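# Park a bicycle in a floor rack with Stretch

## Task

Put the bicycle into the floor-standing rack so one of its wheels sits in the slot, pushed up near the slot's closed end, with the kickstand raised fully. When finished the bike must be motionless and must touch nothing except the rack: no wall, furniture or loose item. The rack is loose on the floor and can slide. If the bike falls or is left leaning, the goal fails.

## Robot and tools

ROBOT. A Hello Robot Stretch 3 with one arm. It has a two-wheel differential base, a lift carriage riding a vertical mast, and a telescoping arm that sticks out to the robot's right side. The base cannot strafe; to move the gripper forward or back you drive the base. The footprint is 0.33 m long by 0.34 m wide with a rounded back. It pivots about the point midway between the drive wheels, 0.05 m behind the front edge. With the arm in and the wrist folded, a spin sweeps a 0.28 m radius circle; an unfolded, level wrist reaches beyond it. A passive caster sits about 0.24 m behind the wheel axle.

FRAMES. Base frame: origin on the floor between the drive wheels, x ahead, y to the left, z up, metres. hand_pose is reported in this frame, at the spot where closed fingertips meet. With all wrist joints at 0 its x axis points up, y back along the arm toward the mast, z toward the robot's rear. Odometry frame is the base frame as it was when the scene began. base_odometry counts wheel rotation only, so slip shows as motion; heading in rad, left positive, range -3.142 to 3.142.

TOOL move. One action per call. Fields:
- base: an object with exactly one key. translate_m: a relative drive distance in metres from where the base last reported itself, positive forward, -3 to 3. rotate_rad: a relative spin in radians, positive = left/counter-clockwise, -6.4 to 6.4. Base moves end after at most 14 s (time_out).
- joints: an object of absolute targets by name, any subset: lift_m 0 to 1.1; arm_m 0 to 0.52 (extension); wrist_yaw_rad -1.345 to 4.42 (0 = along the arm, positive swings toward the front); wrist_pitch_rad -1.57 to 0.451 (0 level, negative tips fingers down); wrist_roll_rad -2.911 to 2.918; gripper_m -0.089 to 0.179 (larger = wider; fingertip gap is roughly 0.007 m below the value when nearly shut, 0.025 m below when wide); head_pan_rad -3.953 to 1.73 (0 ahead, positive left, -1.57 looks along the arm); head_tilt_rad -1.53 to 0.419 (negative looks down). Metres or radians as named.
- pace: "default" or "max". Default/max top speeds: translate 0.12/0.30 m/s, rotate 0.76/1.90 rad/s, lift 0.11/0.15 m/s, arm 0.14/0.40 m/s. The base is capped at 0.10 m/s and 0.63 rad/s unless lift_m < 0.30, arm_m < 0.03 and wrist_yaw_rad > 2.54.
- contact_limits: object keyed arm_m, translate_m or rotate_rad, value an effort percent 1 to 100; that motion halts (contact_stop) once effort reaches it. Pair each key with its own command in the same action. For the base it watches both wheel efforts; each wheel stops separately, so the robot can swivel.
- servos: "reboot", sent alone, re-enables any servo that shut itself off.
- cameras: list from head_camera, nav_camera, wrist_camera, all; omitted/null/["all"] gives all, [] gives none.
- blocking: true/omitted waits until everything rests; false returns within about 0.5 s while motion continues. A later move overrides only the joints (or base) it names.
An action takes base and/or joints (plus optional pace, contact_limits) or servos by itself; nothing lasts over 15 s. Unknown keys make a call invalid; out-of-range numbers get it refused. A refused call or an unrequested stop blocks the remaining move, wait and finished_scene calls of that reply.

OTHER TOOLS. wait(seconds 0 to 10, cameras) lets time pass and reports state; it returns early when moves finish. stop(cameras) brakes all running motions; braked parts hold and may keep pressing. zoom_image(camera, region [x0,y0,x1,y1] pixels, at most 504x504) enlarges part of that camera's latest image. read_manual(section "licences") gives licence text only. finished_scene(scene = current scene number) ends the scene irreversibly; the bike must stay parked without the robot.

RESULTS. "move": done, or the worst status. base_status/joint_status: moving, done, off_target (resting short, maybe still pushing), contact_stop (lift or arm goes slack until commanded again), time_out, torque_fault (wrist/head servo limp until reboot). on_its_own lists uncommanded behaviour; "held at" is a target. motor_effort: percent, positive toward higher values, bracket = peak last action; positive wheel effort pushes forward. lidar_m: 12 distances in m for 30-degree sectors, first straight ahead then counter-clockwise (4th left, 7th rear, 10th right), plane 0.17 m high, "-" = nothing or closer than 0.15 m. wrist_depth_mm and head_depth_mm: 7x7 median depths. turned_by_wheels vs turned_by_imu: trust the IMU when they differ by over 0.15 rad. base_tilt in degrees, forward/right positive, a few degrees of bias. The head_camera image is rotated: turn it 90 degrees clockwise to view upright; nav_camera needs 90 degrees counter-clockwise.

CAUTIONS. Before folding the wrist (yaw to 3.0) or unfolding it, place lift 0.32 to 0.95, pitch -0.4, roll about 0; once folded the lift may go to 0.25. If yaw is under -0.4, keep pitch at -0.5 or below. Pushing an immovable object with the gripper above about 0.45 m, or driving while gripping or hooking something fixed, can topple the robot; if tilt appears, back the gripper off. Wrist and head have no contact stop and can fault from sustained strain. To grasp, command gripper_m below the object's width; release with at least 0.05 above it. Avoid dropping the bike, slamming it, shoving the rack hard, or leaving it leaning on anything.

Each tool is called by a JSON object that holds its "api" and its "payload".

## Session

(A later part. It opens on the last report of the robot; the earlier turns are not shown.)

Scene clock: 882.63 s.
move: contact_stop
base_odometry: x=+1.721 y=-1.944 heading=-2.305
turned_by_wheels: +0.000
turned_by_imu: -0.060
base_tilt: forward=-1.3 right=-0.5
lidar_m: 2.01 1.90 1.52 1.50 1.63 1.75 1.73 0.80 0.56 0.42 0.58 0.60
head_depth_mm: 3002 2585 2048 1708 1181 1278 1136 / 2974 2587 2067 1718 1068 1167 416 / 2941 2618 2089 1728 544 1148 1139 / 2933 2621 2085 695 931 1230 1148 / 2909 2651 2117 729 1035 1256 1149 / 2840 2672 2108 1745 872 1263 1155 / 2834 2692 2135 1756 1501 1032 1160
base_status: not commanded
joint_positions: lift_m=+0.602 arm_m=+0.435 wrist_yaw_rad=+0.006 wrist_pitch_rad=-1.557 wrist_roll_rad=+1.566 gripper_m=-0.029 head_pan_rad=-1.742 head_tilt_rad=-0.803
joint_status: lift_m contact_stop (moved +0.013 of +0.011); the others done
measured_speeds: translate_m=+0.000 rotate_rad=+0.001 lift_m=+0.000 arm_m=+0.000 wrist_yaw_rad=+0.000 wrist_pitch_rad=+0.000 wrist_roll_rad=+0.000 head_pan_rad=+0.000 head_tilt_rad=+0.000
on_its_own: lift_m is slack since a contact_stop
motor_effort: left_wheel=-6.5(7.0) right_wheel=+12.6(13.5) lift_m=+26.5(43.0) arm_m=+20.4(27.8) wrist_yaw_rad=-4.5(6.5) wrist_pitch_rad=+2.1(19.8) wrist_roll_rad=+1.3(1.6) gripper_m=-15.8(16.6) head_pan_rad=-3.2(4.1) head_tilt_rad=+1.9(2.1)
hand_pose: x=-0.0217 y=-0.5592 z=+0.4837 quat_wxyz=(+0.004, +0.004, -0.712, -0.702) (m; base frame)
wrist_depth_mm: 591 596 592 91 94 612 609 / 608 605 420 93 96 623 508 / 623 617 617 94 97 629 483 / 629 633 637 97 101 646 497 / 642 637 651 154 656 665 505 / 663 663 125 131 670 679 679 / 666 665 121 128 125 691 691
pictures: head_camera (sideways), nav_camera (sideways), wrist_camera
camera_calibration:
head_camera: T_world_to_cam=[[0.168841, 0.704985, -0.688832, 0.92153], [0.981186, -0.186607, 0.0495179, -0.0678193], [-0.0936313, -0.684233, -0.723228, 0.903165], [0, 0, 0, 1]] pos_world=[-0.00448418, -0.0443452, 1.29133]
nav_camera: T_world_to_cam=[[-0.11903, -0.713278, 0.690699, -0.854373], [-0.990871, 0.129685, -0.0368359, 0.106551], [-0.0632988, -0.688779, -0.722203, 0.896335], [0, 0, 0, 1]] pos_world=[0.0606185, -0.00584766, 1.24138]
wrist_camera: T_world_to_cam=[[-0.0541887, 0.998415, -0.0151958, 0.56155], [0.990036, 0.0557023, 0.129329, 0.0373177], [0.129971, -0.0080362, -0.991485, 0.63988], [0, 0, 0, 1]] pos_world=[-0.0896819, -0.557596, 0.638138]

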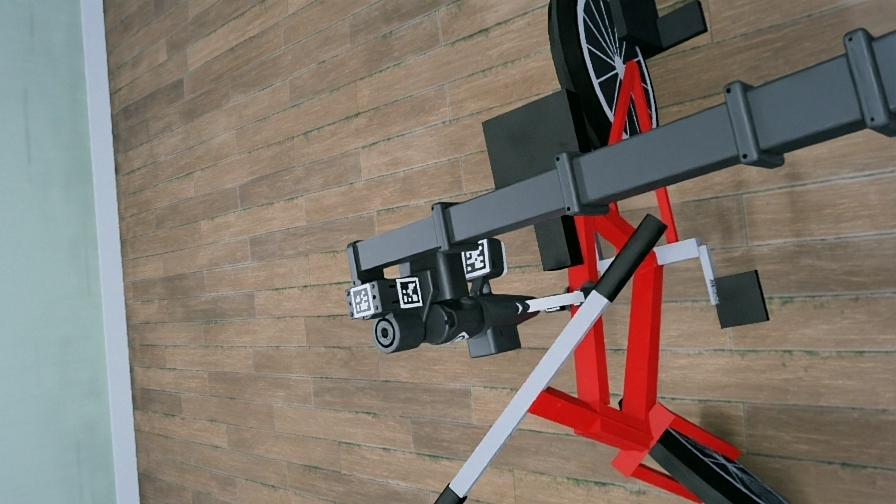

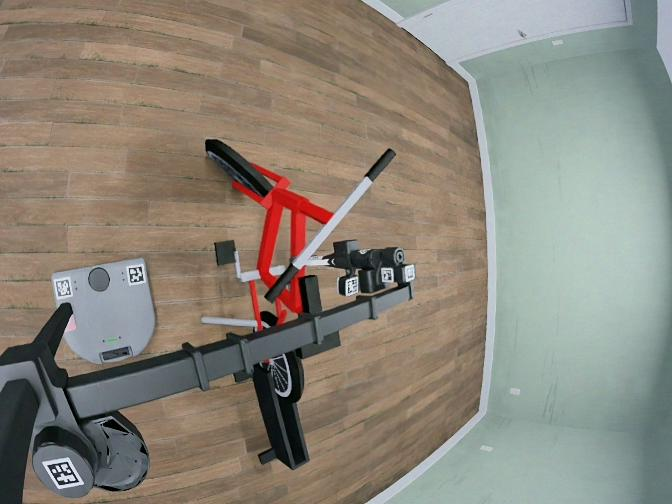

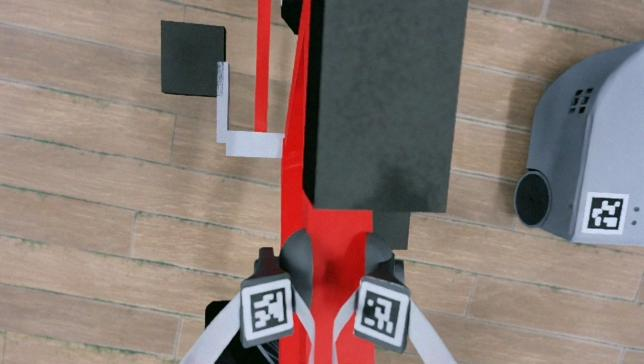

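{"api": "move", "payload": {"joints": {"lift_m": 0.6, "gripper_m": -0.06}, "cameras": []}}

{"api": "move", "payload": {"base": {"translate_m": -0.08}, "contact_limits": {"translate_m": 45}, "cameras": ["head_camera", "wrist_camera"]}}

{"api": "zoom_image", "payload": {"camera": "head_camera", "region": [520, 0, 820, 300]}}

Scene clock: 904.87 s.
move: contact_stop
base_odometry: x=+1.721 y=-1.944 heading=-2.305
turned_by_wheels: +0.000
turned_by_imu: -0.001
base_tilt: forward=-1.4 right=-0.5
lidar_m: 2.01 1.89 1.52 1.50 1.63 1.75 1.73 0.80 0.55 0.68 0.58 0.60
head_depth_mm: 2985 2571 2057 1708 1196 1281 1135 / 2967 2612 2064 1727 1065 1169 416 / 2945 2617 2091 1725 543 1226 1142 / 2935 2614 2099 696 926 1227 1148 / 2927 2664 2087 726 1051 1254 1152 / 2850 2669 2127 1739 877 1282 1159 / 2860 2691 2120 1752 1507 1039 1160
base_status: not commanded
joint_positions: lift_m=+0.602 arm_m=+0.435 wrist_yaw_rad=+0.006 wrist_pitch_rad=-1.557 wrist_roll_rad=+1.566 gripper_m=-0.059 head_pan_rad=-1.742 head_tilt_rad=-0.803
joint_status: lift_m contact_stop (moved +0.000 of -0.002); the others done
measured_speeds: all 0
on_its_own: lift_m is slack since a contact_stop
motor_effort: left_wheel=-6.0(6.6) right_wheel=+9.5(9.5) lift_m=+26.5(26.5) arm_m=+14.2(16.2) wrist_yaw_rad=-5.0(6.1) wrist_pitch_rad=+2.2(2.5) wrist_roll_rad=+1.3(1.5) gripper_m=-25.8(99.1) head_pan_rad=-3.6(4.3) head_tilt_rad=+1.3(2.0)
hand_pose: x=-0.0217 y=-0.5591 z=+0.4842 quat_wxyz=(+0.004, +0.004, -0.712, -0.702) (m; base frame)
wrist_depth_mm: 595 597 597 91 94 608 614 / 605 604 406 94 96 623 506 / 612 628 621 94 98 627 486 / 630 633 627 97 645 646 493 / 645 650 655 154 661 664 505 / 654 659 652 127 668 678 681 / 671 674 120 125 683 687 694
pictures: none
No camera images: "cameras" was empty.

not run: a stop that you did not command came earlier in this reply.

Scaled by 1.680 from the camera's 896x504 image, which has a finer 1280x720 frame.

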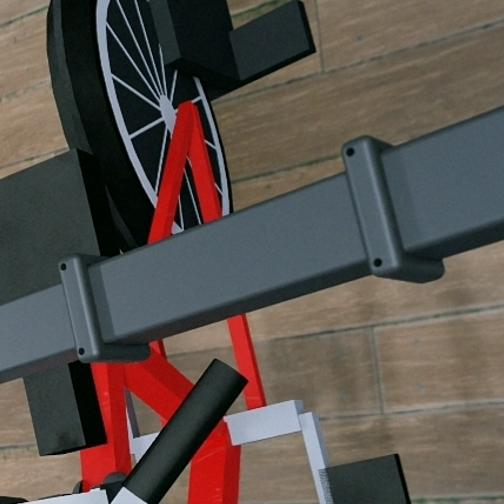

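{"api": "move", "payload": {"joints": {"lift_m": 0.606}, "cameras": []}}

{"api": "move", "payload": {"base": {"translate_m": -0.08}, "contact_limits": {"translate_m": 45}, "cameras": ["head_camera", "wrist_camera"]}}

{"api": "zoom_image", "payload": {"camera": "head_camera", "region": [520, 0, 820, 300]}}

Scene clock: 909.47 s.
move: done
base_odometry: x=+1.721 y=-1.944 heading=-2.305
turned_by_wheels: +0.000
turned_by_imu: +0.000
base_tilt: forward=-1.3 right=-0.4
lidar_m: 2.01 1.90 1.52 1.50 1.63 1.75 1.73 0.80 0.56 0.68 0.58 0.60
head_depth_mm: 3000 2572 2042 1710 1200 1279 1134 / 2950 2586 2048 1718 1069 479 413 / 2953 2602 2070 1714 532 1226 1145 / 2913 2643 2089 698 924 1225 1147 / 2907 2649 2095 725 1051 1254 1149 / 2844 2683 2106 1754 875 1277 1156 / 2870 2694 2116 1753 1503 1036 1156
base_status: not commanded
joint_positions: lift_m=+0.606 arm_m=+0.435 wrist_yaw_rad=+0.006 wrist_pitch_rad=-1.556 wrist_roll_rad=+1.566 gripper_m=-0.056 head_pan_rad=-1.742 head_tilt_rad=-0.803
joint_status: all done
measured_speeds: all 0
motor_effort: left_wheel=-5.5(6.2) right_wheel=+9.4(9.5) lift_m=+41.4(42.5) arm_m=+7.5(9.6) wrist_yaw_rad=-4.9(5.9) wrist_pitch_rad=+2.0(2.3) wrist_roll_rad=+1.3(1.4) gripper_m=-16.0(17.1) head_pan_rad=-3.2(3.8) head_tilt_rad=+1.8(2.0)
hand_pose: x=-0.0217 y=-0.5593 z=+0.4881 quat_wxyz=(+0.004, +0.004, -0.712, -0.702) (m; base frame)
wrist_depth_mm: 600 601 599 93 609 620 608 / 611 605 406 95 99 626 506 / 614 626 623 96 101 632 488 / 633 632 641 99 645 650 494 / 648 658 655 155 661 664 510 / 664 661 135 128 667 683 684 / 667 675 122 125 680 688 699
pictures: none
No camera images: "cameras" was empty.

Scene clock: 911.50 s.
move: contact_stop
base_odometry: x=+1.771 y=-1.889 heading=-2.272
turned_by_wheels: +0.033
turned_by_imu: +0.035
base_tilt: forward=-1.3 right=-0.5
lidar_m: 2.09 1.86 1.52 1.51 1.67 1.68 1.66 0.76 0.54 0.44 0.62 2.10
head_depth_mm: 2955 2582 2046 1699 1207 1257 1136 / 2919 2591 2073 1738 1075 479 412 / 2922 2605 2081 1717 532 1142 1142 / 2918 2632 2086 696 964 1253 1146 / 2870 2661 2105 723 916 1252 1154 / 2896 2680 2110 1749 976 1279 1151 / 2841 2691 2140 1767 1473 1081 1160
base_status: translate_m contact_stop (by the wheels' count: -0.0748 of -0.0800)
joint_positions: lift_m=+0.606 arm_m=+0.435 wrist_yaw_rad=+0.000 wrist_pitch_rad=-1.556 wrist_roll_rad=+1.566 gripper_m=-0.056 head_pan_rad=-1.743 head_tilt_rad=-0.802
joint_status: not commanded
measured_speeds: all 0
on_its_own: a drive wheel is slack since a contact_stop
motor_effort: left_wheel=-1.3(26.3) right_wheel=-0.2(47.3) lift_m=+10.8(42.7) arm_m=+1.9(8.2) wrist_yaw_rad=-1.2(9.5) wrist_pitch_rad=+2.1(2.4) wrist_roll_rad=+1.5(1.5) gripper_m=-16.1(17.4) head_pan_rad=-2.3(3.9) head_tilt_rad=+1.4(2.1)
contact_limits: translate_m 45 (maximum 100)
hand_pose: x=-0.0215 y=-0.5593 z=+0.4881 quat_wxyz=(+0.002, +0.002, -0.712, -0.702) (m; base frame)
wrist_depth_mm: 601 601 606 95 100 616 619 / 616 612 421 98 101 629 497 / 619 619 621 - 103 633 488 / 635 639 640 102 106 644 494 / 651 658 655 105 109 665 514 / 667 663 665 124 671 689 686 / 678 675 120 123 686 686 700
pictures: head_camera (sideways), wrist_camera
camera_calibration:
head_camera: T_world_to_cam=[[0.169403, 0.704083, -0.689615, 0.922548], [0.981012, -0.187514, 0.0495361, -0.0678421], [-0.0944348, -0.684913, -0.72248, 0.902197], [0, 0, 0, 1]] pos_world=[-0.00452952, -0.0443461, 1.29138]
wrist_camera: T_world_to_cam=[[-0.0484688, 0.998704, -0.0155497, 0.562191], [0.990339, 0.0500762, 0.129312, 0.0335062], [0.129923, -0.00913183, -0.991482, 0.643606], [0, 0, 0, 1]] pos_world=[-0.0895529, -0.557263, 0.642533]

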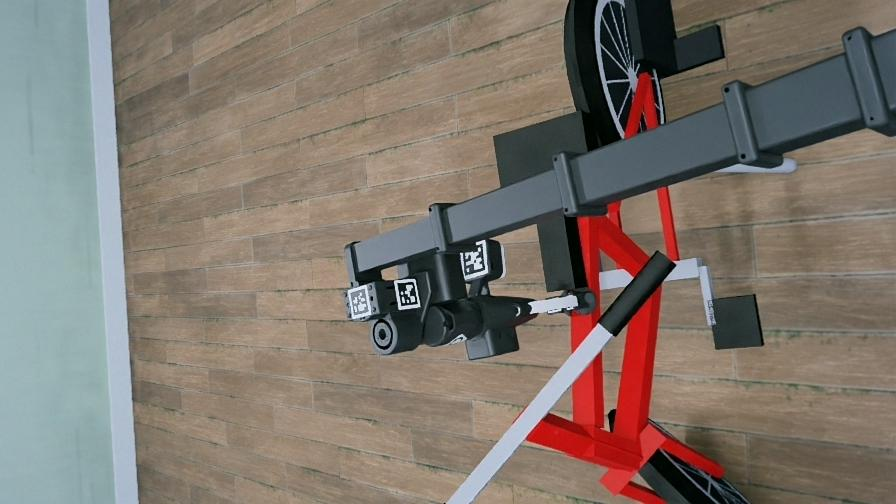

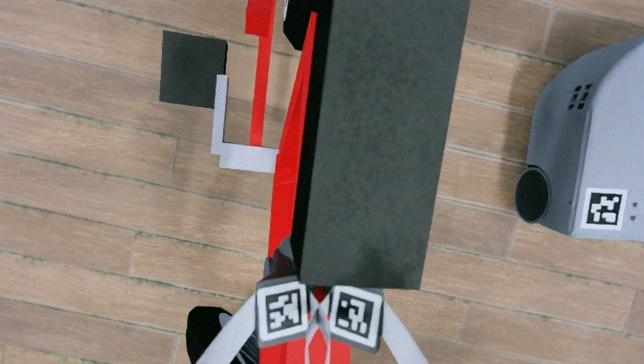

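Scaled by 1.680 from the camera's 896x504 image, which has a finer 1280x720 frame.

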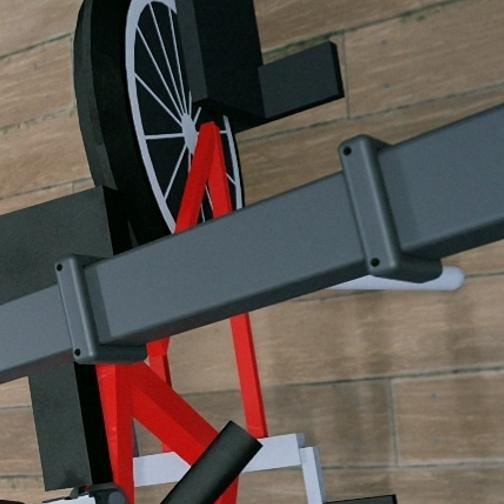

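{"api": "move", "payload": {"joints": {"gripper_m": 0.15}, "cameras": []}}

{"api": "move", "payload": {"joints": {"arm_m": 0.376, "wrist_pitch_rad": -1.33, "lift_m": 0.61}, "cameras": ["wrist_camera"]}}

Scene clock: 924.33 s.
move: done
base_odometry: x=+1.771 y=-1.889 heading=-2.271
turned_by_wheels: +0.001
turned_by_imu: +0.001
base_tilt: forward=-1.3 right=-0.4
lidar_m: 2.09 1.86 1.52 1.51 1.67 1.67 1.66 0.76 0.54 0.43 0.62 2.10
head_depth_mm: 2958 2589 2044 1702 1204 1253 1135 / 2937 2602 2068 1715 1076 479 413 / 2907 2609 2089 1718 533 1143 1145 / 2901 2632 2092 695 1003 1249 1148 / 2927 2660 2107 722 915 1249 1154 / 2895 2659 2131 1748 1011 1275 1158 / 2851 2702 2126 1758 1476 1080 1160
base_status: not commanded
joint_positions: lift_m=+0.606 arm_m=+0.435 wrist_yaw_rad=+0.000 wrist_pitch_rad=-1.536 wrist_roll_rad=+1.569 gripper_m=+0.150 head_pan_rad=-1.743 head_tilt_rad=-0.802
joint_status: all done
measured_speeds: all 0
on_its_own: a drive wheel is slack since a contact_stop
motor_effort: left_wheel=-0.9(2.1) right_wheel=-0.1(0.5) lift_m=+32.3(33.0) arm_m=-9.4(13.0) wrist_yaw_rad=-0.2(1.6) wrist_pitch_rad=-1.8(5.4) wrist_roll_rad=+0.1(1.6) gripper_m=+0.7(84.0) head_pan_rad=-3.2(3.7) head_tilt_rad=+0.9(2.0)
contact_limits: translate_m 45 (maximum 100)
hand_pose: x=-0.0215 y=-0.5645 z=+0.4877 quat_wxyz=(+0.001, +0.000, -0.719, -0.695) (m; base frame)
wrist_depth_mm: 603 611 598 196 96 596 603 / 623 613 413 277 98 620 521 / 636 629 633 261 100 627 485 / 648 645 646 111 104 637 483 / 658 655 651 109 106 649 530 / 120 136 677 105 110 140 665 / 110 683 451 307 673 117 684
pictures: none
No camera images: "cameras" was empty.

Scene clock: 925.90 s.
move: done
base_odometry: x=+1.771 y=-1.889 heading=-2.271
turned_by_wheels: +0.000
turned_by_imu: +0.000
base_tilt: forward=-1.3 right=-0.5
lidar_m: 2.09 1.86 1.52 1.51 1.67 1.67 1.66 0.76 0.54 0.43 0.62 2.09
head_depth_mm: 2933 2556 2043 1715 1203 1255 1131 / 2948 2590 2050 1730 1073 474 409 / 2914 2606 2080 1728 538 1142 1142 / 2903 2632 2088 664 937 1249 1150 / 2868 2637 2128 679 799 1253 1152 / 2900 2672 2107 1748 1008 1276 1155 / 2861 2712 2141 1765 1472 1078 1163
base_status: not commanded
joint_positions: lift_m=+0.610 arm_m=+0.376 wrist_yaw_rad=+0.000 wrist_pitch_rad=-1.333 wrist_roll_rad=+1.569 gripper_m=+0.150 head_pan_rad=-1.743 head_tilt_rad=-0.802
joint_status: all done
measured_speeds: all 0
on_its_own: a drive wheel is slack since a contact_stop
motor_effort: left_wheel=-1.0(1.5) right_wheel=-0.3(0.4) lift_m=+35.3(38.1) arm_m=-14.6(20.1) wrist_yaw_rad=+0.6(1.3) wrist_pitch_rad=+0.5(2.1) wrist_roll_rad=+0.4(0.6) gripper_m=+0.4(1.3) head_pan_rad=-2.8(3.6) head_tilt_rad=+1.0(1.7)
contact_limits: translate_m 45 (maximum 100)
hand_pose: x=-0.0215 y=-0.5575 z=+0.4939 quat_wxyz=(+0.001, +0.000, -0.786, -0.619) (m; base frame)
wrist_depth_mm: 730 696 676 99 97 566 537 / 747 713 675 101 100 570 545 / 772 735 694 103 103 580 560 / 784 739 707 105 614 588 564 / 814 745 717 108 449 602 574 / 129 136 719 110 460 140 585 / 110 775 749 164 661 117 581
pictures: wrist_camera
camera_calibration:
wrist_camera: T_world_to_cam=[[-0.0453936, 0.970705, -0.235949, 0.653803], [0.990483, 0.0744559, 0.115758, 0.0529535], [0.129935, -0.228449, -0.964846, 0.513925], [0, 0, 0, 1]] pos_world=[-0.089548, -0.521186, 0.643993]

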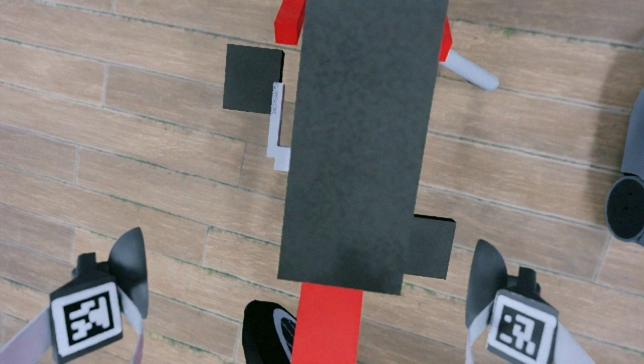

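{"api": "move", "payload": {"base": {"rotate_rad": -0.08}, "joints": {"lift_m": 0.575}, "cameras": []}}

{"api": "move", "payload": {"base": {"translate_m": -0.035}, "cameras": ["wrist_camera", "head_camera"]}}

Scene clock: 938.30 s.
move: done
base_odometry: x=+1.771 y=-1.889 heading=-2.351
turned_by_wheels: -0.080
turned_by_imu: -0.078
base_tilt: forward=-1.3 right=-0.5
lidar_m: 2.09 1.98 1.54 1.51 1.61 1.69 1.66 1.77 0.54 0.43 0.45 0.63
head_depth_mm: 3026 2578 2063 1707 1237 1281 1139 / 2994 2612 2057 1719 1162 1260 440 / 2929 2638 2079 1716 581 540 1126 / 2925 2628 2093 699 878 1276 1150 / 2896 2668 2110 1632 826 1112 1152 / 2843 2674 2116 1747 1489 1259 1155 / 2812 2691 2141 1768 864 1242 1162
base_status: done
joint_positions: lift_m=+0.575 arm_m=+0.376 wrist_yaw_rad=+0.000 wrist_pitch_rad=-1.333 wrist_roll_rad=+1.569 gripper_m=+0.150 head_pan_rad=-1.743 head_tilt_rad=-0.802
joint_status: all done
measured_speeds: all 0
motor_effort: left_wheel=+3.5(8.1) right_wheel=-4.5(7.5) lift_m=+17.0(33.9) arm_m=-8.9(11.1) wrist_yaw_rad=-0.7(1.2) wrist_pitch_rad=+0.3(0.9) wrist_roll_rad=+0.2(0.6) gripper_m=+0.3(1.4) head_pan_rad=-2.7(3.6) head_tilt_rad=+1.0(1.7)
hand_pose: x=-0.0215 y=-0.5576 z=+0.4589 quat_wxyz=(+0.001, +0.000, -0.786, -0.619) (m; base frame)
wrist_depth_mm: 691 100 68 66 98 87 503 / 711 679 - 68 465 535 516 / 727 689 - 69 573 557 527 / 739 708 - 71 582 560 529 / 769 709 74 72 583 566 542 / 129 123 75 - 422 140 550 / 110 119 77 76 618 117 551
pictures: none
No camera images: "cameras" was empty.

Scene clock: 939.67 s.
move: done
base_odometry: x=+1.796 y=-1.864 heading=-2.351
turned_by_wheels: +0.000
turned_by_imu: +0.000
base_tilt: forward=-1.3 right=-0.5
lidar_m: 2.12 1.98 1.54 1.51 1.62 1.66 1.63 1.74 0.53 0.44 0.45 0.65
head_depth_mm: 3037 2558 2042 1711 1302 1282 1137 / 2994 2590 2065 1715 1213 1238 440 / 2946 2601 2078 1722 581 540 1123 / 2897 2640 2088 700 884 1272 1149 / 2877 2644 2105 1630 866 1230 1153 / 2843 2670 2123 1746 1491 1255 1154 / 2802 2686 2131 1763 1410 1242 1159
base_status: done
joint_positions: lift_m=+0.575 arm_m=+0.376 wrist_yaw_rad=+0.000 wrist_pitch_rad=-1.333 wrist_roll_rad=+1.569 gripper_m=+0.150 head_pan_rad=-1.743 head_tilt_rad=-0.802
joint_status: not commanded
measured_speeds: all 0
motor_effort: left_wheel=-0.2(4.4) right_wheel=-4.9(8.2) lift_m=+16.7(17.6) arm_m=-7.1(9.8) wrist_yaw_rad=-0.4(1.7) wrist_pitch_rad=+0.5(0.8) wrist_roll_rad=+0.4(0.5) gripper_m=+0.5(1.1) head_pan_rad=-2.8(3.6) head_tilt_rad=+1.2(1.5)
hand_pose: x=-0.0215 y=-0.5576 z=+0.4589 quat_wxyz=(+0.001, +0.000, -0.786, -0.619) (m; base frame)
wrist_depth_mm: - - - 67 - - 64 / - 70 - 68 67 - - / - 72 70 - - 67 66 / 744 711 - 71 577 564 537 / 761 721 73 72 590 568 541 / 129 123 75 - 426 140 552 / 110 119 76 76 432 117 552
pictures: head_camera (sideways), wrist_camera
camera_calibration:
head_camera: T_world_to_cam=[[0.169402, 0.704084, -0.689615, 0.922548], [0.981012, -0.187512, 0.0495361, -0.0678421], [-0.0944336, -0.684913, -0.72248, 0.902197], [0, 0, 0, 1]] pos_world=[-0.00452944, -0.0443461, 1.29138]
wrist_camera: T_world_to_cam=[[-0.0453943, 0.970578, -0.236468, 0.645849], [0.990483, 0.0745184, 0.115719, 0.0570661], [0.129935, -0.228964, -0.964724, 0.4798], [0, 0, 0, 1]] pos_world=[-0.089548, -0.521243, 0.608994]

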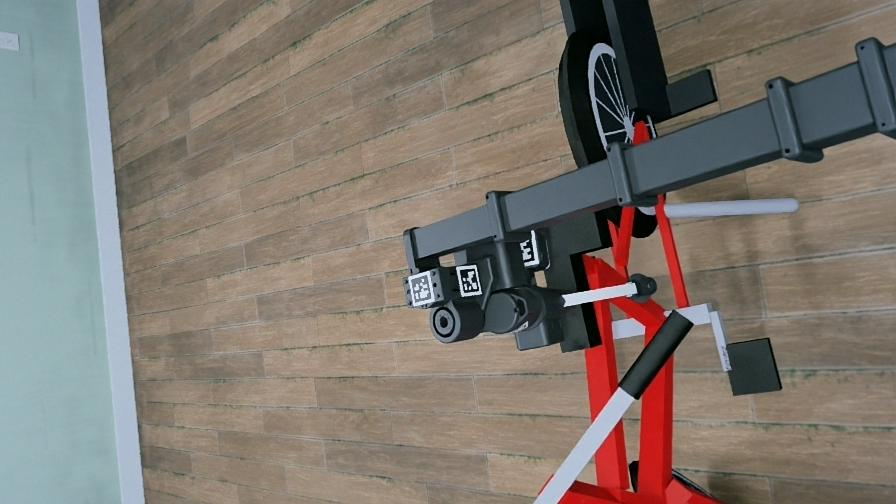

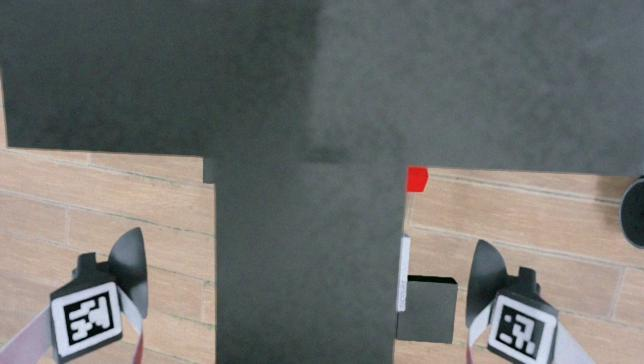

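{"api": "move", "payload": {"base": {"translate_m": 0.08}, "cameras": ["wrist_camera"]}}

Scene clock: 946.57 s.
move: done
base_odometry: x=+1.740 y=-1.921 heading=-2.351
turned_by_wheels: +0.000
turned_by_imu: +0.000
base_tilt: forward=-1.4 right=-0.5
lidar_m: 2.04 1.97 1.53 1.51 1.61 1.73 1.71 1.82 0.56 0.43 0.60 0.60
head_depth_mm: 3016 2573 2049 1711 1218 1275 1137 / 3002 2598 2060 1716 1123 1264 441 / 2975 2605 2083 1717 582 539 1126 / 2932 2645 2096 698 886 1250 1144 / 2891 2617 2095 1622 779 1230 1151 / 2849 2679 2128 1747 973 1282 1156 / 2832 2709 2146 1767 1470 1037 1161
base_status: done
joint_positions: lift_m=+0.575 arm_m=+0.376 wrist_yaw_rad=+0.000 wrist_pitch_rad=-1.333 wrist_roll_rad=+1.569 gripper_m=+0.150 head_pan_rad=-1.743 head_tilt_rad=-0.802
joint_status: not commanded
measured_speeds: all 0
motor_effort: left_wheel=+2.9(8.0) right_wheel=-0.1(4.7) lift_m=+18.0(18.3) arm_m=-0.9(4.5) wrist_yaw_rad=+0.6(1.4) wrist_pitch_rad=+0.5(0.9) wrist_roll_rad=+0.2(0.6) gripper_m=+0.3(1.2) head_pan_rad=-3.2(3.6) head_tilt_rad=+1.0(1.9)
hand_pose: x=-0.0215 y=-0.5576 z=+0.4589 quat_wxyz=(+0.001, +0.000, -0.786, -0.619) (m; base frame)
wrist_depth_mm: 695 671 68 67 436 531 507 / 715 682 - 68 565 535 518 / 725 692 - 69 571 553 524 / 748 708 - 71 582 560 537 / 752 715 - 72 414 566 538 / 129 123 75 - 421 140 549 / 110 734 76 130 615 117 556
pictures: wrist_camera
camera_calibration:
wrist_camera: T_world_to_cam=[[-0.0453942, 0.970578, -0.236468, 0.645849], [0.990483, 0.0745183, 0.115719, 0.057066], [0.129935, -0.228964, -0.964724, 0.4798], [0, 0, 0, 1]] pos_world=[-0.089548, -0.521243, 0.608994]

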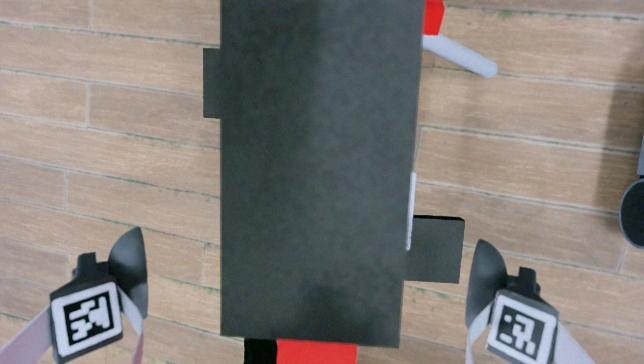

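{"api": "move", "payload": {"joints": {"gripper_m": -0.05}, "cameras": []}}

{"api": "move", "payload": {"joints": {"arm_m": 0.44, "wrist_pitch_rad": -1.43, "lift_m": 0.587}, "cameras": ["head_camera", "wrist_camera"]}}

Scene clock: 954.13 s.
move: done
base_odometry: x=+1.740 y=-1.921 heading=-2.351
turned_by_wheels: +0.000
turned_by_imu: +0.000
base_tilt: forward=-1.3 right=-0.5
lidar_m: 2.05 1.97 1.54 1.51 1.61 1.73 1.71 1.82 0.56 0.43 0.60 0.61
head_depth_mm: 3006 2576 2057 1708 1226 1274 1137 / 2978 2609 2063 1717 1122 1262 441 / 2942 2587 2073 1727 580 539 1131 / 2944 2623 2080 700 890 1253 1147 / 2894 2661 2111 1634 771 1232 1153 / 2846 2656 2121 1745 974 1282 1157 / 2803 2681 2130 1763 1468 1042 1162
base_status: not commanded
joint_positions: lift_m=+0.575 arm_m=+0.376 wrist_yaw_rad=+0.000 wrist_pitch_rad=-1.342 wrist_roll_rad=+1.569 gripper_m=-0.049 head_pan_rad=-1.743 head_tilt_rad=-0.802
joint_status: all done
measured_speeds: all 0
motor_effort: left_wheel=+3.1(3.6) right_wheel=-0.2(0.4) lift_m=+25.8(25.9) arm_m=+5.6(5.8) wrist_yaw_rad=-0.6(1.8) wrist_pitch_rad=+2.2(2.5) wrist_roll_rad=+0.3(0.6) gripper_m=-27.1(98.3) head_pan_rad=-3.4(3.7) head_tilt_rad=+1.3(1.7)
hand_pose: x=-0.0215 y=-0.5554 z=+0.4586 quat_wxyz=(+0.001, +0.000, -0.783, -0.622) (m; base frame)
wrist_depth_mm: 684 669 67 66 446 535 513 / 700 681 - 68 565 543 520 / 721 697 - 69 576 551 528 / 742 707 - 71 582 557 538 / 763 720 73 72 417 577 542 / 769 745 75 - 421 585 553 / 782 744 76 129 120 588 563
pictures: none
No camera images: "cameras" was empty.

Scene clock: 955.77 s.
move: off_target
base_odometry: x=+1.740 y=-1.921 heading=-2.351
turned_by_wheels: +0.000
turned_by_imu: +0.000
base_tilt: forward=-1.4 right=-0.4
lidar_m: 2.04 1.97 1.53 1.51 1.61 1.73 1.71 1.82 0.56 3.23 0.60 0.63
head_depth_mm: 3012 2552 2059 1717 1230 1279 1140 / 2962 2592 2071 1723 1113 1242 430 / 2978 2624 2081 1729 565 1154 1123 / 2921 2645 2096 720 960 1270 1150 / 2899 2664 2112 738 1072 1225 1153 / 2873 2683 2117 1749 977 1277 1157 / 2817 2706 2136 1759 1470 1088 1161
base_status: not commanded
joint_positions: lift_m=+0.587 arm_m=+0.440 wrist_yaw_rad=+0.000 wrist_pitch_rad=-1.500 wrist_roll_rad=+1.569 gripper_m=-0.046 head_pan_rad=-1.743 head_tilt_rad=-0.802
joint_status: wrist_pitch_rad off_target (ended at -1.500, target -1.430); the others done
measured_speeds: translate_m=+0.000 rotate_rad=+0.000 lift_m=-0.001 arm_m=+0.000 wrist_yaw_rad=+0.000 wrist_pitch_rad=+0.000 wrist_roll_rad=+0.000 head_pan_rad=+0.000 head_tilt_rad=+0.000
on_its_own: wrist_pitch_rad is at rest, and its effort (+12.8) is outside its rest range (-8 to +12)
motor_effort: left_wheel=-1.3(3.6) right_wheel=+4.8(5.0) lift_m=+14.1(50.7) arm_m=+18.1(26.2) wrist_yaw_rad=+0.6(1.2) wrist_pitch_rad=+12.8(13.7) wrist_roll_rad=+0.3(0.6) gripper_m=-15.8(27.4) head_pan_rad=-2.8(3.8) head_tilt_rad=+1.5(1.8)
hand_pose: x=-0.0215 y=-0.5789 z=+0.4685 quat_wxyz=(+0.001, +0.000, -0.732, -0.682) (m; base frame)
wrist_depth_mm: 608 595 - 75 77 580 572 / 610 612 - 77 541 591 584 / 632 623 - - 80 600 513 / 640 634 - 80 82 608 514 / 655 657 - 81 83 632 538 / 673 662 - 83 633 643 631 / 683 677 120 126 124 654 643
pictures: head_camera (sideways), wrist_camera
camera_calibration:
head_camera: T_world_to_cam=[[0.169402, 0.704084, -0.689615, 0.922548], [0.981012, -0.187512, 0.0495361, -0.0678421], [-0.0944335, -0.684913, -0.72248, 0.902197], [0, 0, 0, 1]] pos_world=[-0.00452944, -0.0443461, 1.29138]
wrist_camera: T_world_to_cam=[[-0.0453478, 0.996361, -0.0721685, 0.606675], [0.990485, 0.0542415, 0.126479, 0.0407628], [0.129933, -0.0657463, -0.989341, 0.590173], [0, 0, 0, 1]] pos_world=[-0.0895466, -0.567877, 0.62251]

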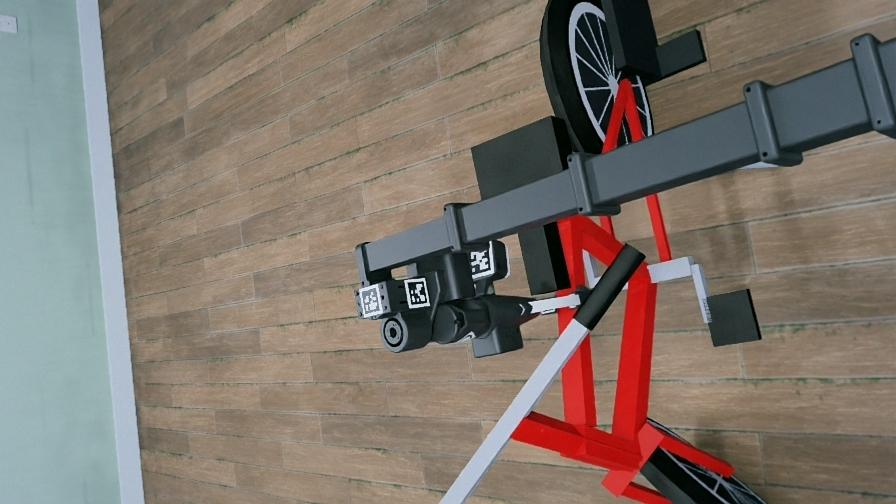

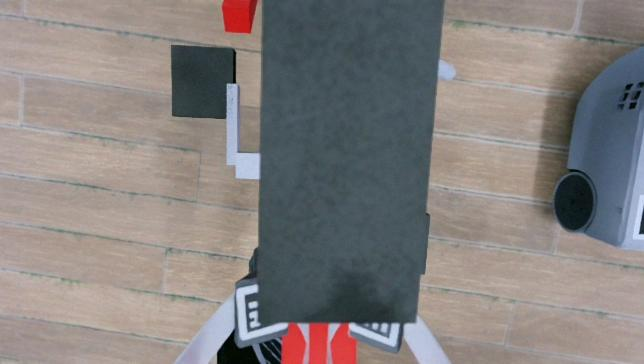

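{"api": "move", "payload": {"joints": {"arm_m": 0.49, "wrist_pitch_rad": -1.45, "lift_m": 0.592}, "cameras": ["head_camera", "wrist_camera"]}}

Scene clock: 961.93 s.
move: done
base_odometry: x=+1.740 y=-1.921 heading=-2.351
turned_by_wheels: +0.000
turned_by_imu: +0.000
base_tilt: forward=-1.3 right=-0.4
lidar_m: 2.05 1.97 1.53 1.51 1.61 1.73 1.71 1.82 0.56 3.22 0.58 2.08
head_depth_mm: 3012 2580 2046 1706 1226 1278 1137 / 3013 2572 2055 1717 1167 1217 425 / 2986 2615 2088 997 557 503 1141 / 2936 2623 2075 766 1124 1276 1151 / 2882 2641 2105 813 1167 1257 1150 / 2866 2666 2127 1759 1404 1310 1155 / 2829 2709 2133 1724 1016 1110 1164
base_status: not commanded
joint_positions: lift_m=+0.592 arm_m=+0.490 wrist_yaw_rad=+0.000 wrist_pitch_rad=-1.472 wrist_roll_rad=+1.569 gripper_m=-0.046 head_pan_rad=-1.743 head_tilt_rad=-0.802
joint_status: all done
measured_speeds: all 0
motor_effort: left_wheel=-1.7(2.1) right_wheel=+4.8(5.0) lift_m=+27.4(48.8) arm_m=+14.5(24.5) wrist_yaw_rad=+0.6(1.8) wrist_pitch_rad=+4.1(12.1) wrist_roll_rad=+0.3(0.8) gripper_m=-16.1(16.7) head_pan_rad=-2.6(3.6) head_tilt_rad=+0.8(1.5)
hand_pose: x=-0.0215 y=-0.6360 z=+0.4734 quat_wxyz=(+0.001, +0.000, -0.741, -0.672) (m; base frame)
wrist_depth_mm: 624 616 77 76 198 574 566 / 640 619 79 78 590 588 574 / 655 637 81 - 599 595 587 / 665 651 83 81 611 611 590 / 671 666 84 83 425 618 611 / 694 678 87 84 428 631 619 / 704 694 121 125 123 644 639
pictures: head_camera (sideways), wrist_camera
camera_calibration:
head_camera: T_world_to_cam=[[0.169401, 0.704084, -0.689615, 0.922548], [0.981013, -0.187512, 0.0495361, -0.0678421], [-0.0944333, -0.684913, -0.72248, 0.902197], [0, 0, 0, 1]] pos_world=[-0.00452942, -0.0443461, 1.29138]
wrist_camera: T_world_to_cam=[[-0.0452052, 0.994005, -0.0995516, 0.675388], [0.990492, 0.0575594, 0.12495, 0.0460755], [0.129931, -0.0929567, -0.987156, 0.572919], [0, 0, 0, 1]] pos_world=[-0.0895463, -0.620735, 0.62704]

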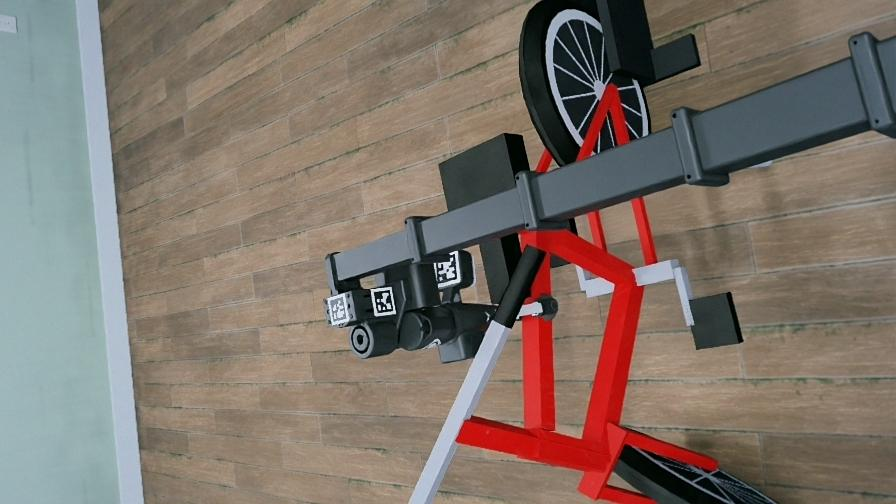

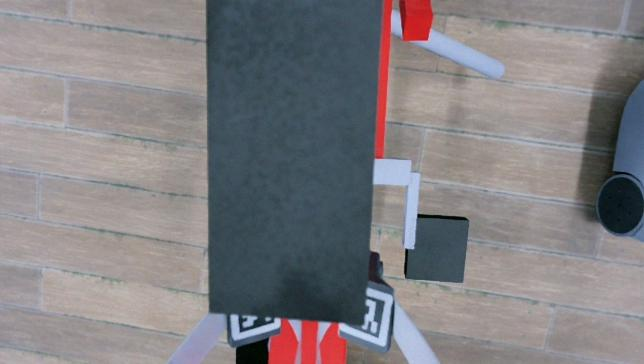

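{"api": "move", "payload": {"base": {"translate_m": -0.1}, "contact_limits": {"translate_m": 45}, "cameras": ["head_camera", "wrist_camera"]}}

{"api": "zoom_image", "payload": {"camera": "head_camera", "region": [480, 0, 780, 300]}}

Scene clock: 968.80 s.
move: contact_stop
base_odometry: x=+1.808 y=-1.851 heading=-2.337
turned_by_wheels: +0.015
turned_by_imu: +0.015
base_tilt: forward=-1.4 right=-0.4
lidar_m: 2.14 1.96 1.54 1.51 1.63 1.63 1.61 1.73 0.58 0.82 0.70 2.17
head_depth_mm: 2993 2573 2069 1708 1216 1280 1128 / 2987 2592 2069 1714 1182 1220 426 / 2934 2632 2101 1725 558 504 1143 / 2912 2629 2091 766 1159 1292 1145 / 2866 2662 2114 818 1192 1255 1152 / 2834 2695 2123 1751 1401 1300 1156 / 2804 2715 2133 1684 1084 1286 1158
base_status: translate_m contact_stop (by the wheels' count: -0.0977 of -0.1000)
joint_positions: lift_m=+0.592 arm_m=+0.490 wrist_yaw_rad=-0.006 wrist_pitch_rad=-1.414 wrist_roll_rad=+1.584 gripper_m=-0.046 head_pan_rad=-1.743 head_tilt_rad=-0.802
joint_status: not commanded
measured_speeds: all 0
on_its_own: a drive wheel is slack since a contact_stop
motor_effort: left_wheel=+0.6(28.9) right_wheel=-0.2(48.5) lift_m=+32.1(32.1) arm_m=-8.6(14.7) wrist_yaw_rad=+4.1(5.9) wrist_pitch_rad=-6.5(10.0) wrist_roll_rad=-4.7(5.0) gripper_m=-16.5(17.0) head_pan_rad=-2.8(4.0) head_tilt_rad=+0.8(1.7)
contact_limits: translate_m 45 (maximum 100)
hand_pose: x=-0.0216 y=-0.6510 z=+0.4738 quat_wxyz=(-0.007, -0.007, -0.760, -0.650) (m; base frame)
wrist_depth_mm: 654 633 620 76 75 556 548 / 673 641 - 77 178 566 551 / 680 662 - - 79 576 562 / 696 675 - 81 600 588 574 / 718 689 84 83 428 602 584 / 734 712 - 85 438 619 597 / 745 730 118 87 640 631 608
pictures: head_camera (sideways), wrist_camera
camera_calibration:
head_camera: T_world_to_cam=[[0.169428, 0.703971, -0.689724, 0.922689], [0.981002, -0.187566, 0.0495386, -0.0678453], [-0.0944953, -0.685014, -0.722376, 0.902062], [0, 0, 0, 1]] pos_world=[-0.0045325, -0.044347, 1.29139]
wrist_camera: T_world_to_cam=[[-0.0240314, 0.987201, -0.15766, 0.713913], [0.99134, 0.0438986, 0.123769, 0.0386633], [0.129106, -0.15332, -0.979706, 0.529084], [0, 0, 0, 1]] pos_world=[-0.0894802, -0.625354, 0.626117]

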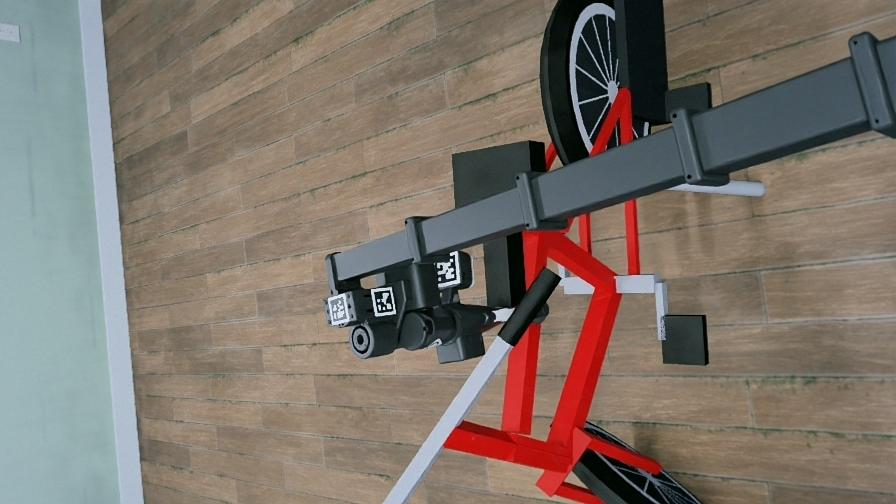

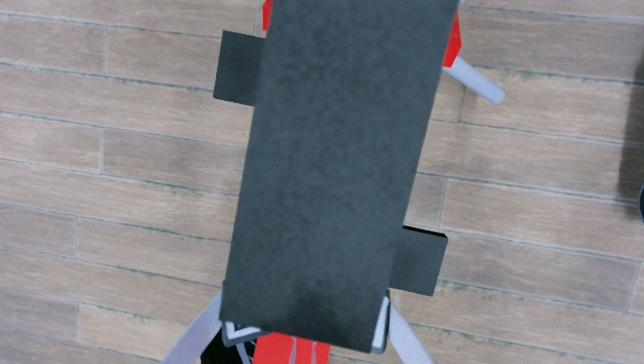

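Scaled by 1.680 from the camera's 896x504 image, which has a finer 1280x720 frame.

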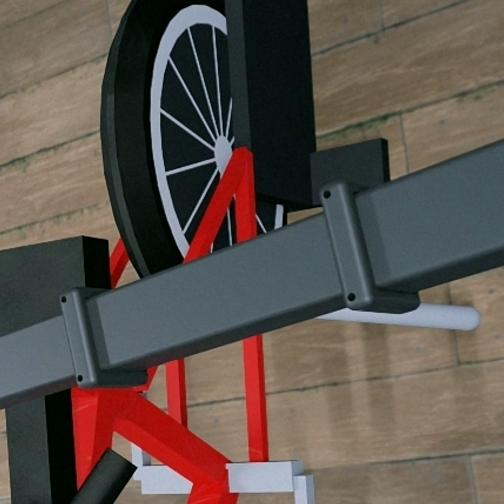

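{"api": "move", "payload": {"base": {"rotate_rad": -0.08}, "contact_limits": {"rotate_rad": 60}, "cameras": ["head_camera", "wrist_camera"]}}

Scene clock: 973.30 s.
move: contact_stop
base_odometry: x=+1.806 y=-1.854 heading=-2.395
turned_by_wheels: -0.059
turned_by_imu: -0.046
base_tilt: forward=-1.3 right=-0.4
lidar_m: 2.14 2.03 1.55 1.51 1.60 1.65 1.61 1.70 0.60 0.83 0.71 2.19
head_depth_mm: 2996 2592 2051 1713 1223 1283 1135 / 3030 2600 2058 1713 1176 1220 425 / 2982 2612 2079 1730 559 504 1145 / 2931 2650 2097 763 1155 1294 1149 / 2876 2651 2109 820 1393 1277 1151 / 2844 2673 2118 1745 1412 1306 1153 / 2818 2696 2138 1727 1098 1281 1161
base_status: rotate_rad contact_stop (by the wheels' count: -0.059 of -0.080)
joint_positions: lift_m=+0.592 arm_m=+0.490 wrist_yaw_rad=-0.006 wrist_pitch_rad=-1.407 wrist_roll_rad=+1.585 gripper_m=-0.046 head_pan_rad=-1.743 head_tilt_rad=-0.802
joint_status: not commanded
measured_speeds: all 0
on_its_own: a drive wheel is slack since a contact_stop
motor_effort: left_wheel=+1.4(39.3) right_wheel=-0.1(62.6) lift_m=+36.6(42.5) arm_m=+8.8(8.8) wrist_yaw_rad=+5.3(6.6) wrist_pitch_rad=-8.1(10.7) wrist_roll_rad=-5.4(5.5) gripper_m=-15.9(16.8) head_pan_rad=-2.6(3.5) head_tilt_rad=+0.4(1.6)
contact_limits: rotate_rad 60 (maximum 100)
hand_pose: x=-0.0216 y=-0.6527 z=+0.4740 quat_wxyz=(-0.007, -0.007, -0.762, -0.647) (m; base frame)
wrist_depth_mm: 661 639 - 76 76 558 540 / 669 650 - 78 477 571 555 / 685 664 - - 587 574 563 / 703 679 - 82 611 588 571 / 716 696 84 84 431 602 582 / 730 714 - 86 441 618 595 / 750 721 108 88 629 624 600
pictures: head_camera (sideways), wrist_camera
camera_calibration:
head_camera: T_world_to_cam=[[0.16964, 0.703611, -0.690039, 0.923098], [0.980935, -0.187912, 0.049546, -0.0678544], [-0.0948057, -0.685289, -0.722074, 0.901672], [0, 0, 0, 1]] pos_world=[-0.00454988, -0.0443475, 1.29141]
wrist_camera: T_world_to_cam=[[-0.0230185, 0.986112, -0.164478, 0.718206], [0.991368, 0.043755, 0.123588, 0.0387195], [0.129069, -0.160213, -0.978608, 0.52398], [0, 0, 0, 1]] pos_world=[-0.0894826, -0.625977, 0.626115]

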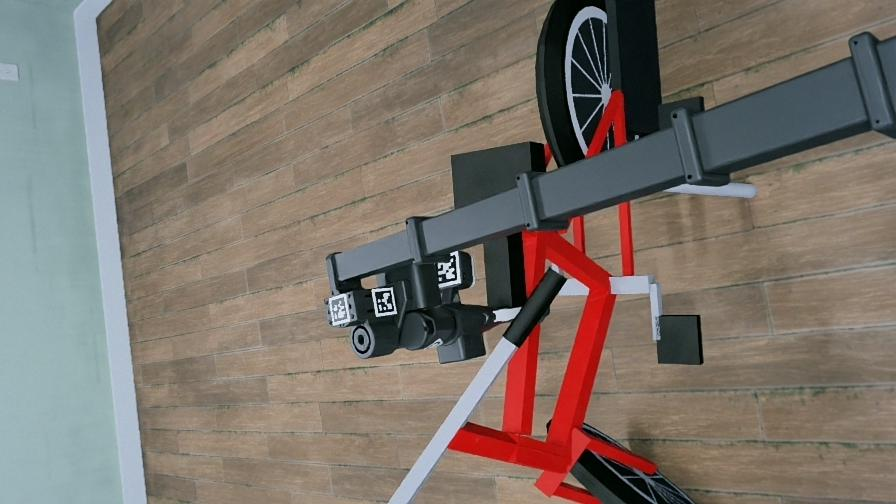

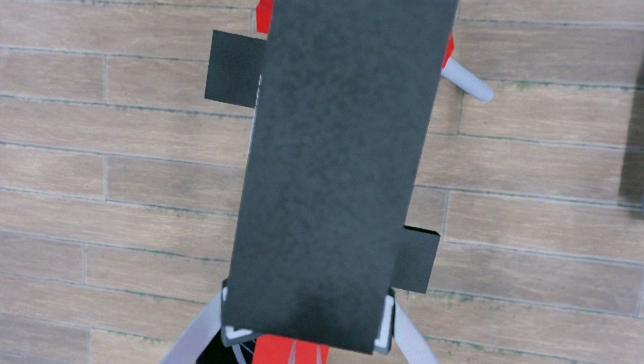

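{"api": "move", "payload": {"base": {"translate_m": -0.12}, "contact_limits": {"translate_m": 60}, "cameras": ["head_camera", "wrist_camera"]}}

{"api": "zoom_image", "payload": {"camera": "head_camera", "region": [480, 0, 780, 300]}}

Scene clock: 978.90 s.
move: done
base_odometry: x=+1.894 y=-1.772 heading=-2.394
turned_by_wheels: +0.001
turned_by_imu: +0.140
base_tilt: forward=-1.3 right=-0.4
lidar_m: 2.28 1.85 1.54 1.53 1.71 1.48 1.47 0.69 0.58 0.86 0.80 2.29
head_depth_mm: 2926 2579 2058 1705 1458 1235 1136 / 2894 2570 2066 1718 1147 1156 425 / 2909 2607 2063 1731 559 504 1140 / 2869 2636 2084 715 1112 1288 1144 / 2885 2649 2105 824 1189 1279 1149 / 2862 2642 2109 1715 1412 1306 1154 / 2889 2705 2130 1727 1166 1305 1162
base_status: done
joint_positions: lift_m=+0.592 arm_m=+0.490 wrist_yaw_rad=-0.015 wrist_pitch_rad=-1.372 wrist_roll_rad=+1.615 gripper_m=-0.046 head_pan_rad=-1.743 head_tilt_rad=-0.802
joint_status: not commanded
measured_speeds: all 0
on_its_own: right_wheel is at rest, and its effort (-29.8) is outside its rest range (-21 to +21); wrist_yaw_rad is at rest, and its effort (+13.5) is outside its rest range (-9 to +9); wrist_pitch_rad is at rest, and its effort (-14.2) is outside its rest range (-8 to +12)
motor_effort: left_wheel=+15.3(25.4) right_wheel=-29.8(51.8) lift_m=+55.4(55.8) arm_m=-18.4(18.4) wrist_yaw_rad=+13.5(14.7) wrist_pitch_rad=-14.2(15.6) wrist_roll_rad=-15.1(15.4) gripper_m=-16.3(17.1) head_pan_rad=-2.5(3.9) head_tilt_rad=+0.9(1.6)
contact_limits: translate_m 60 (maximum 100)
hand_pose: x=-0.0219 y=-0.6618 z=+0.4747 quat_wxyz=(-0.022, -0.020, -0.773, -0.633) (m; base frame)
wrist_depth_mm: 679 650 625 - 74 539 528 / 700 660 642 76 75 552 535 / 711 678 663 - 78 562 552 / 730 695 - 81 81 579 565 / 745 707 - 83 83 593 572 / 769 733 - 86 617 603 582 / 782 752 - 89 626 609 592
pictures: head_camera (sideways), wrist_camera
camera_calibration:
head_camera: T_world_to_cam=[[0.16964, 0.703611, -0.690039, 0.923099], [0.980935, -0.187912, 0.049546, -0.0678545], [-0.0948054, -0.685289, -0.722074, 0.901671], [0, 0, 0, 1]] pos_world=[-0.00454986, -0.0443475, 1.29141]
wrist_camera: T_world_to_cam=[[0.0156681, 0.979892, -0.198912, 0.740348], [0.991775, 0.0100432, 0.127596, 0.0151095], [0.127028, -0.199276, -0.971675, 0.494099], [0, 0, 0, 1]] pos_world=[-0.0893497, -0.627151, 0.62544]

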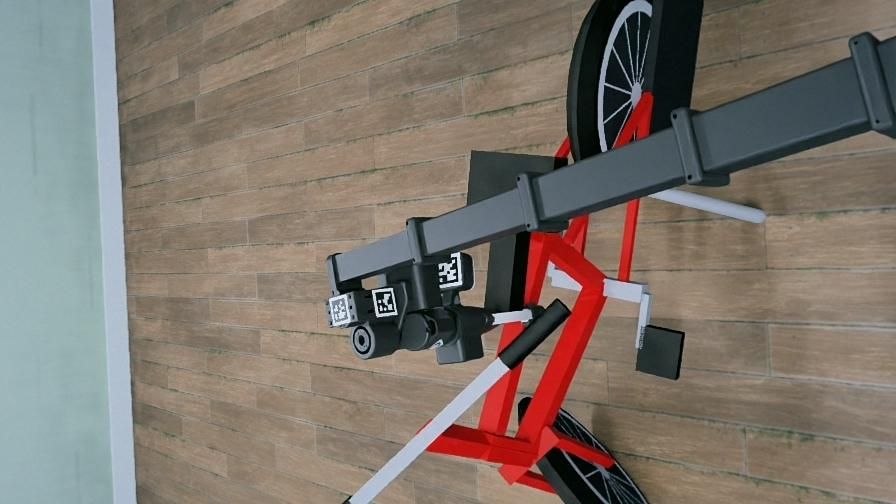

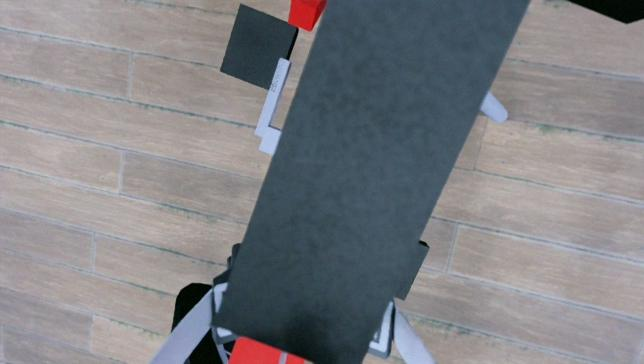

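Scaled by 1.680 from the camera's 896x504 image, which has a finer 1280x720 frame.

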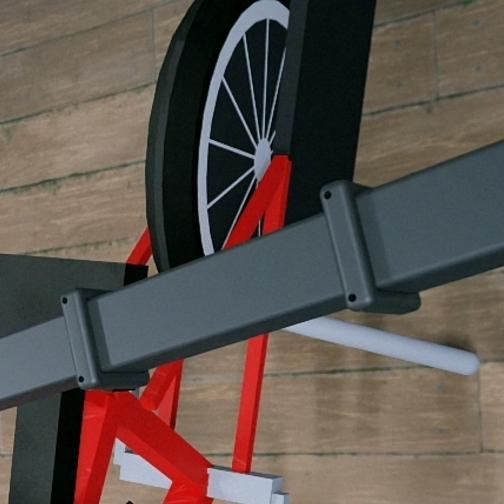

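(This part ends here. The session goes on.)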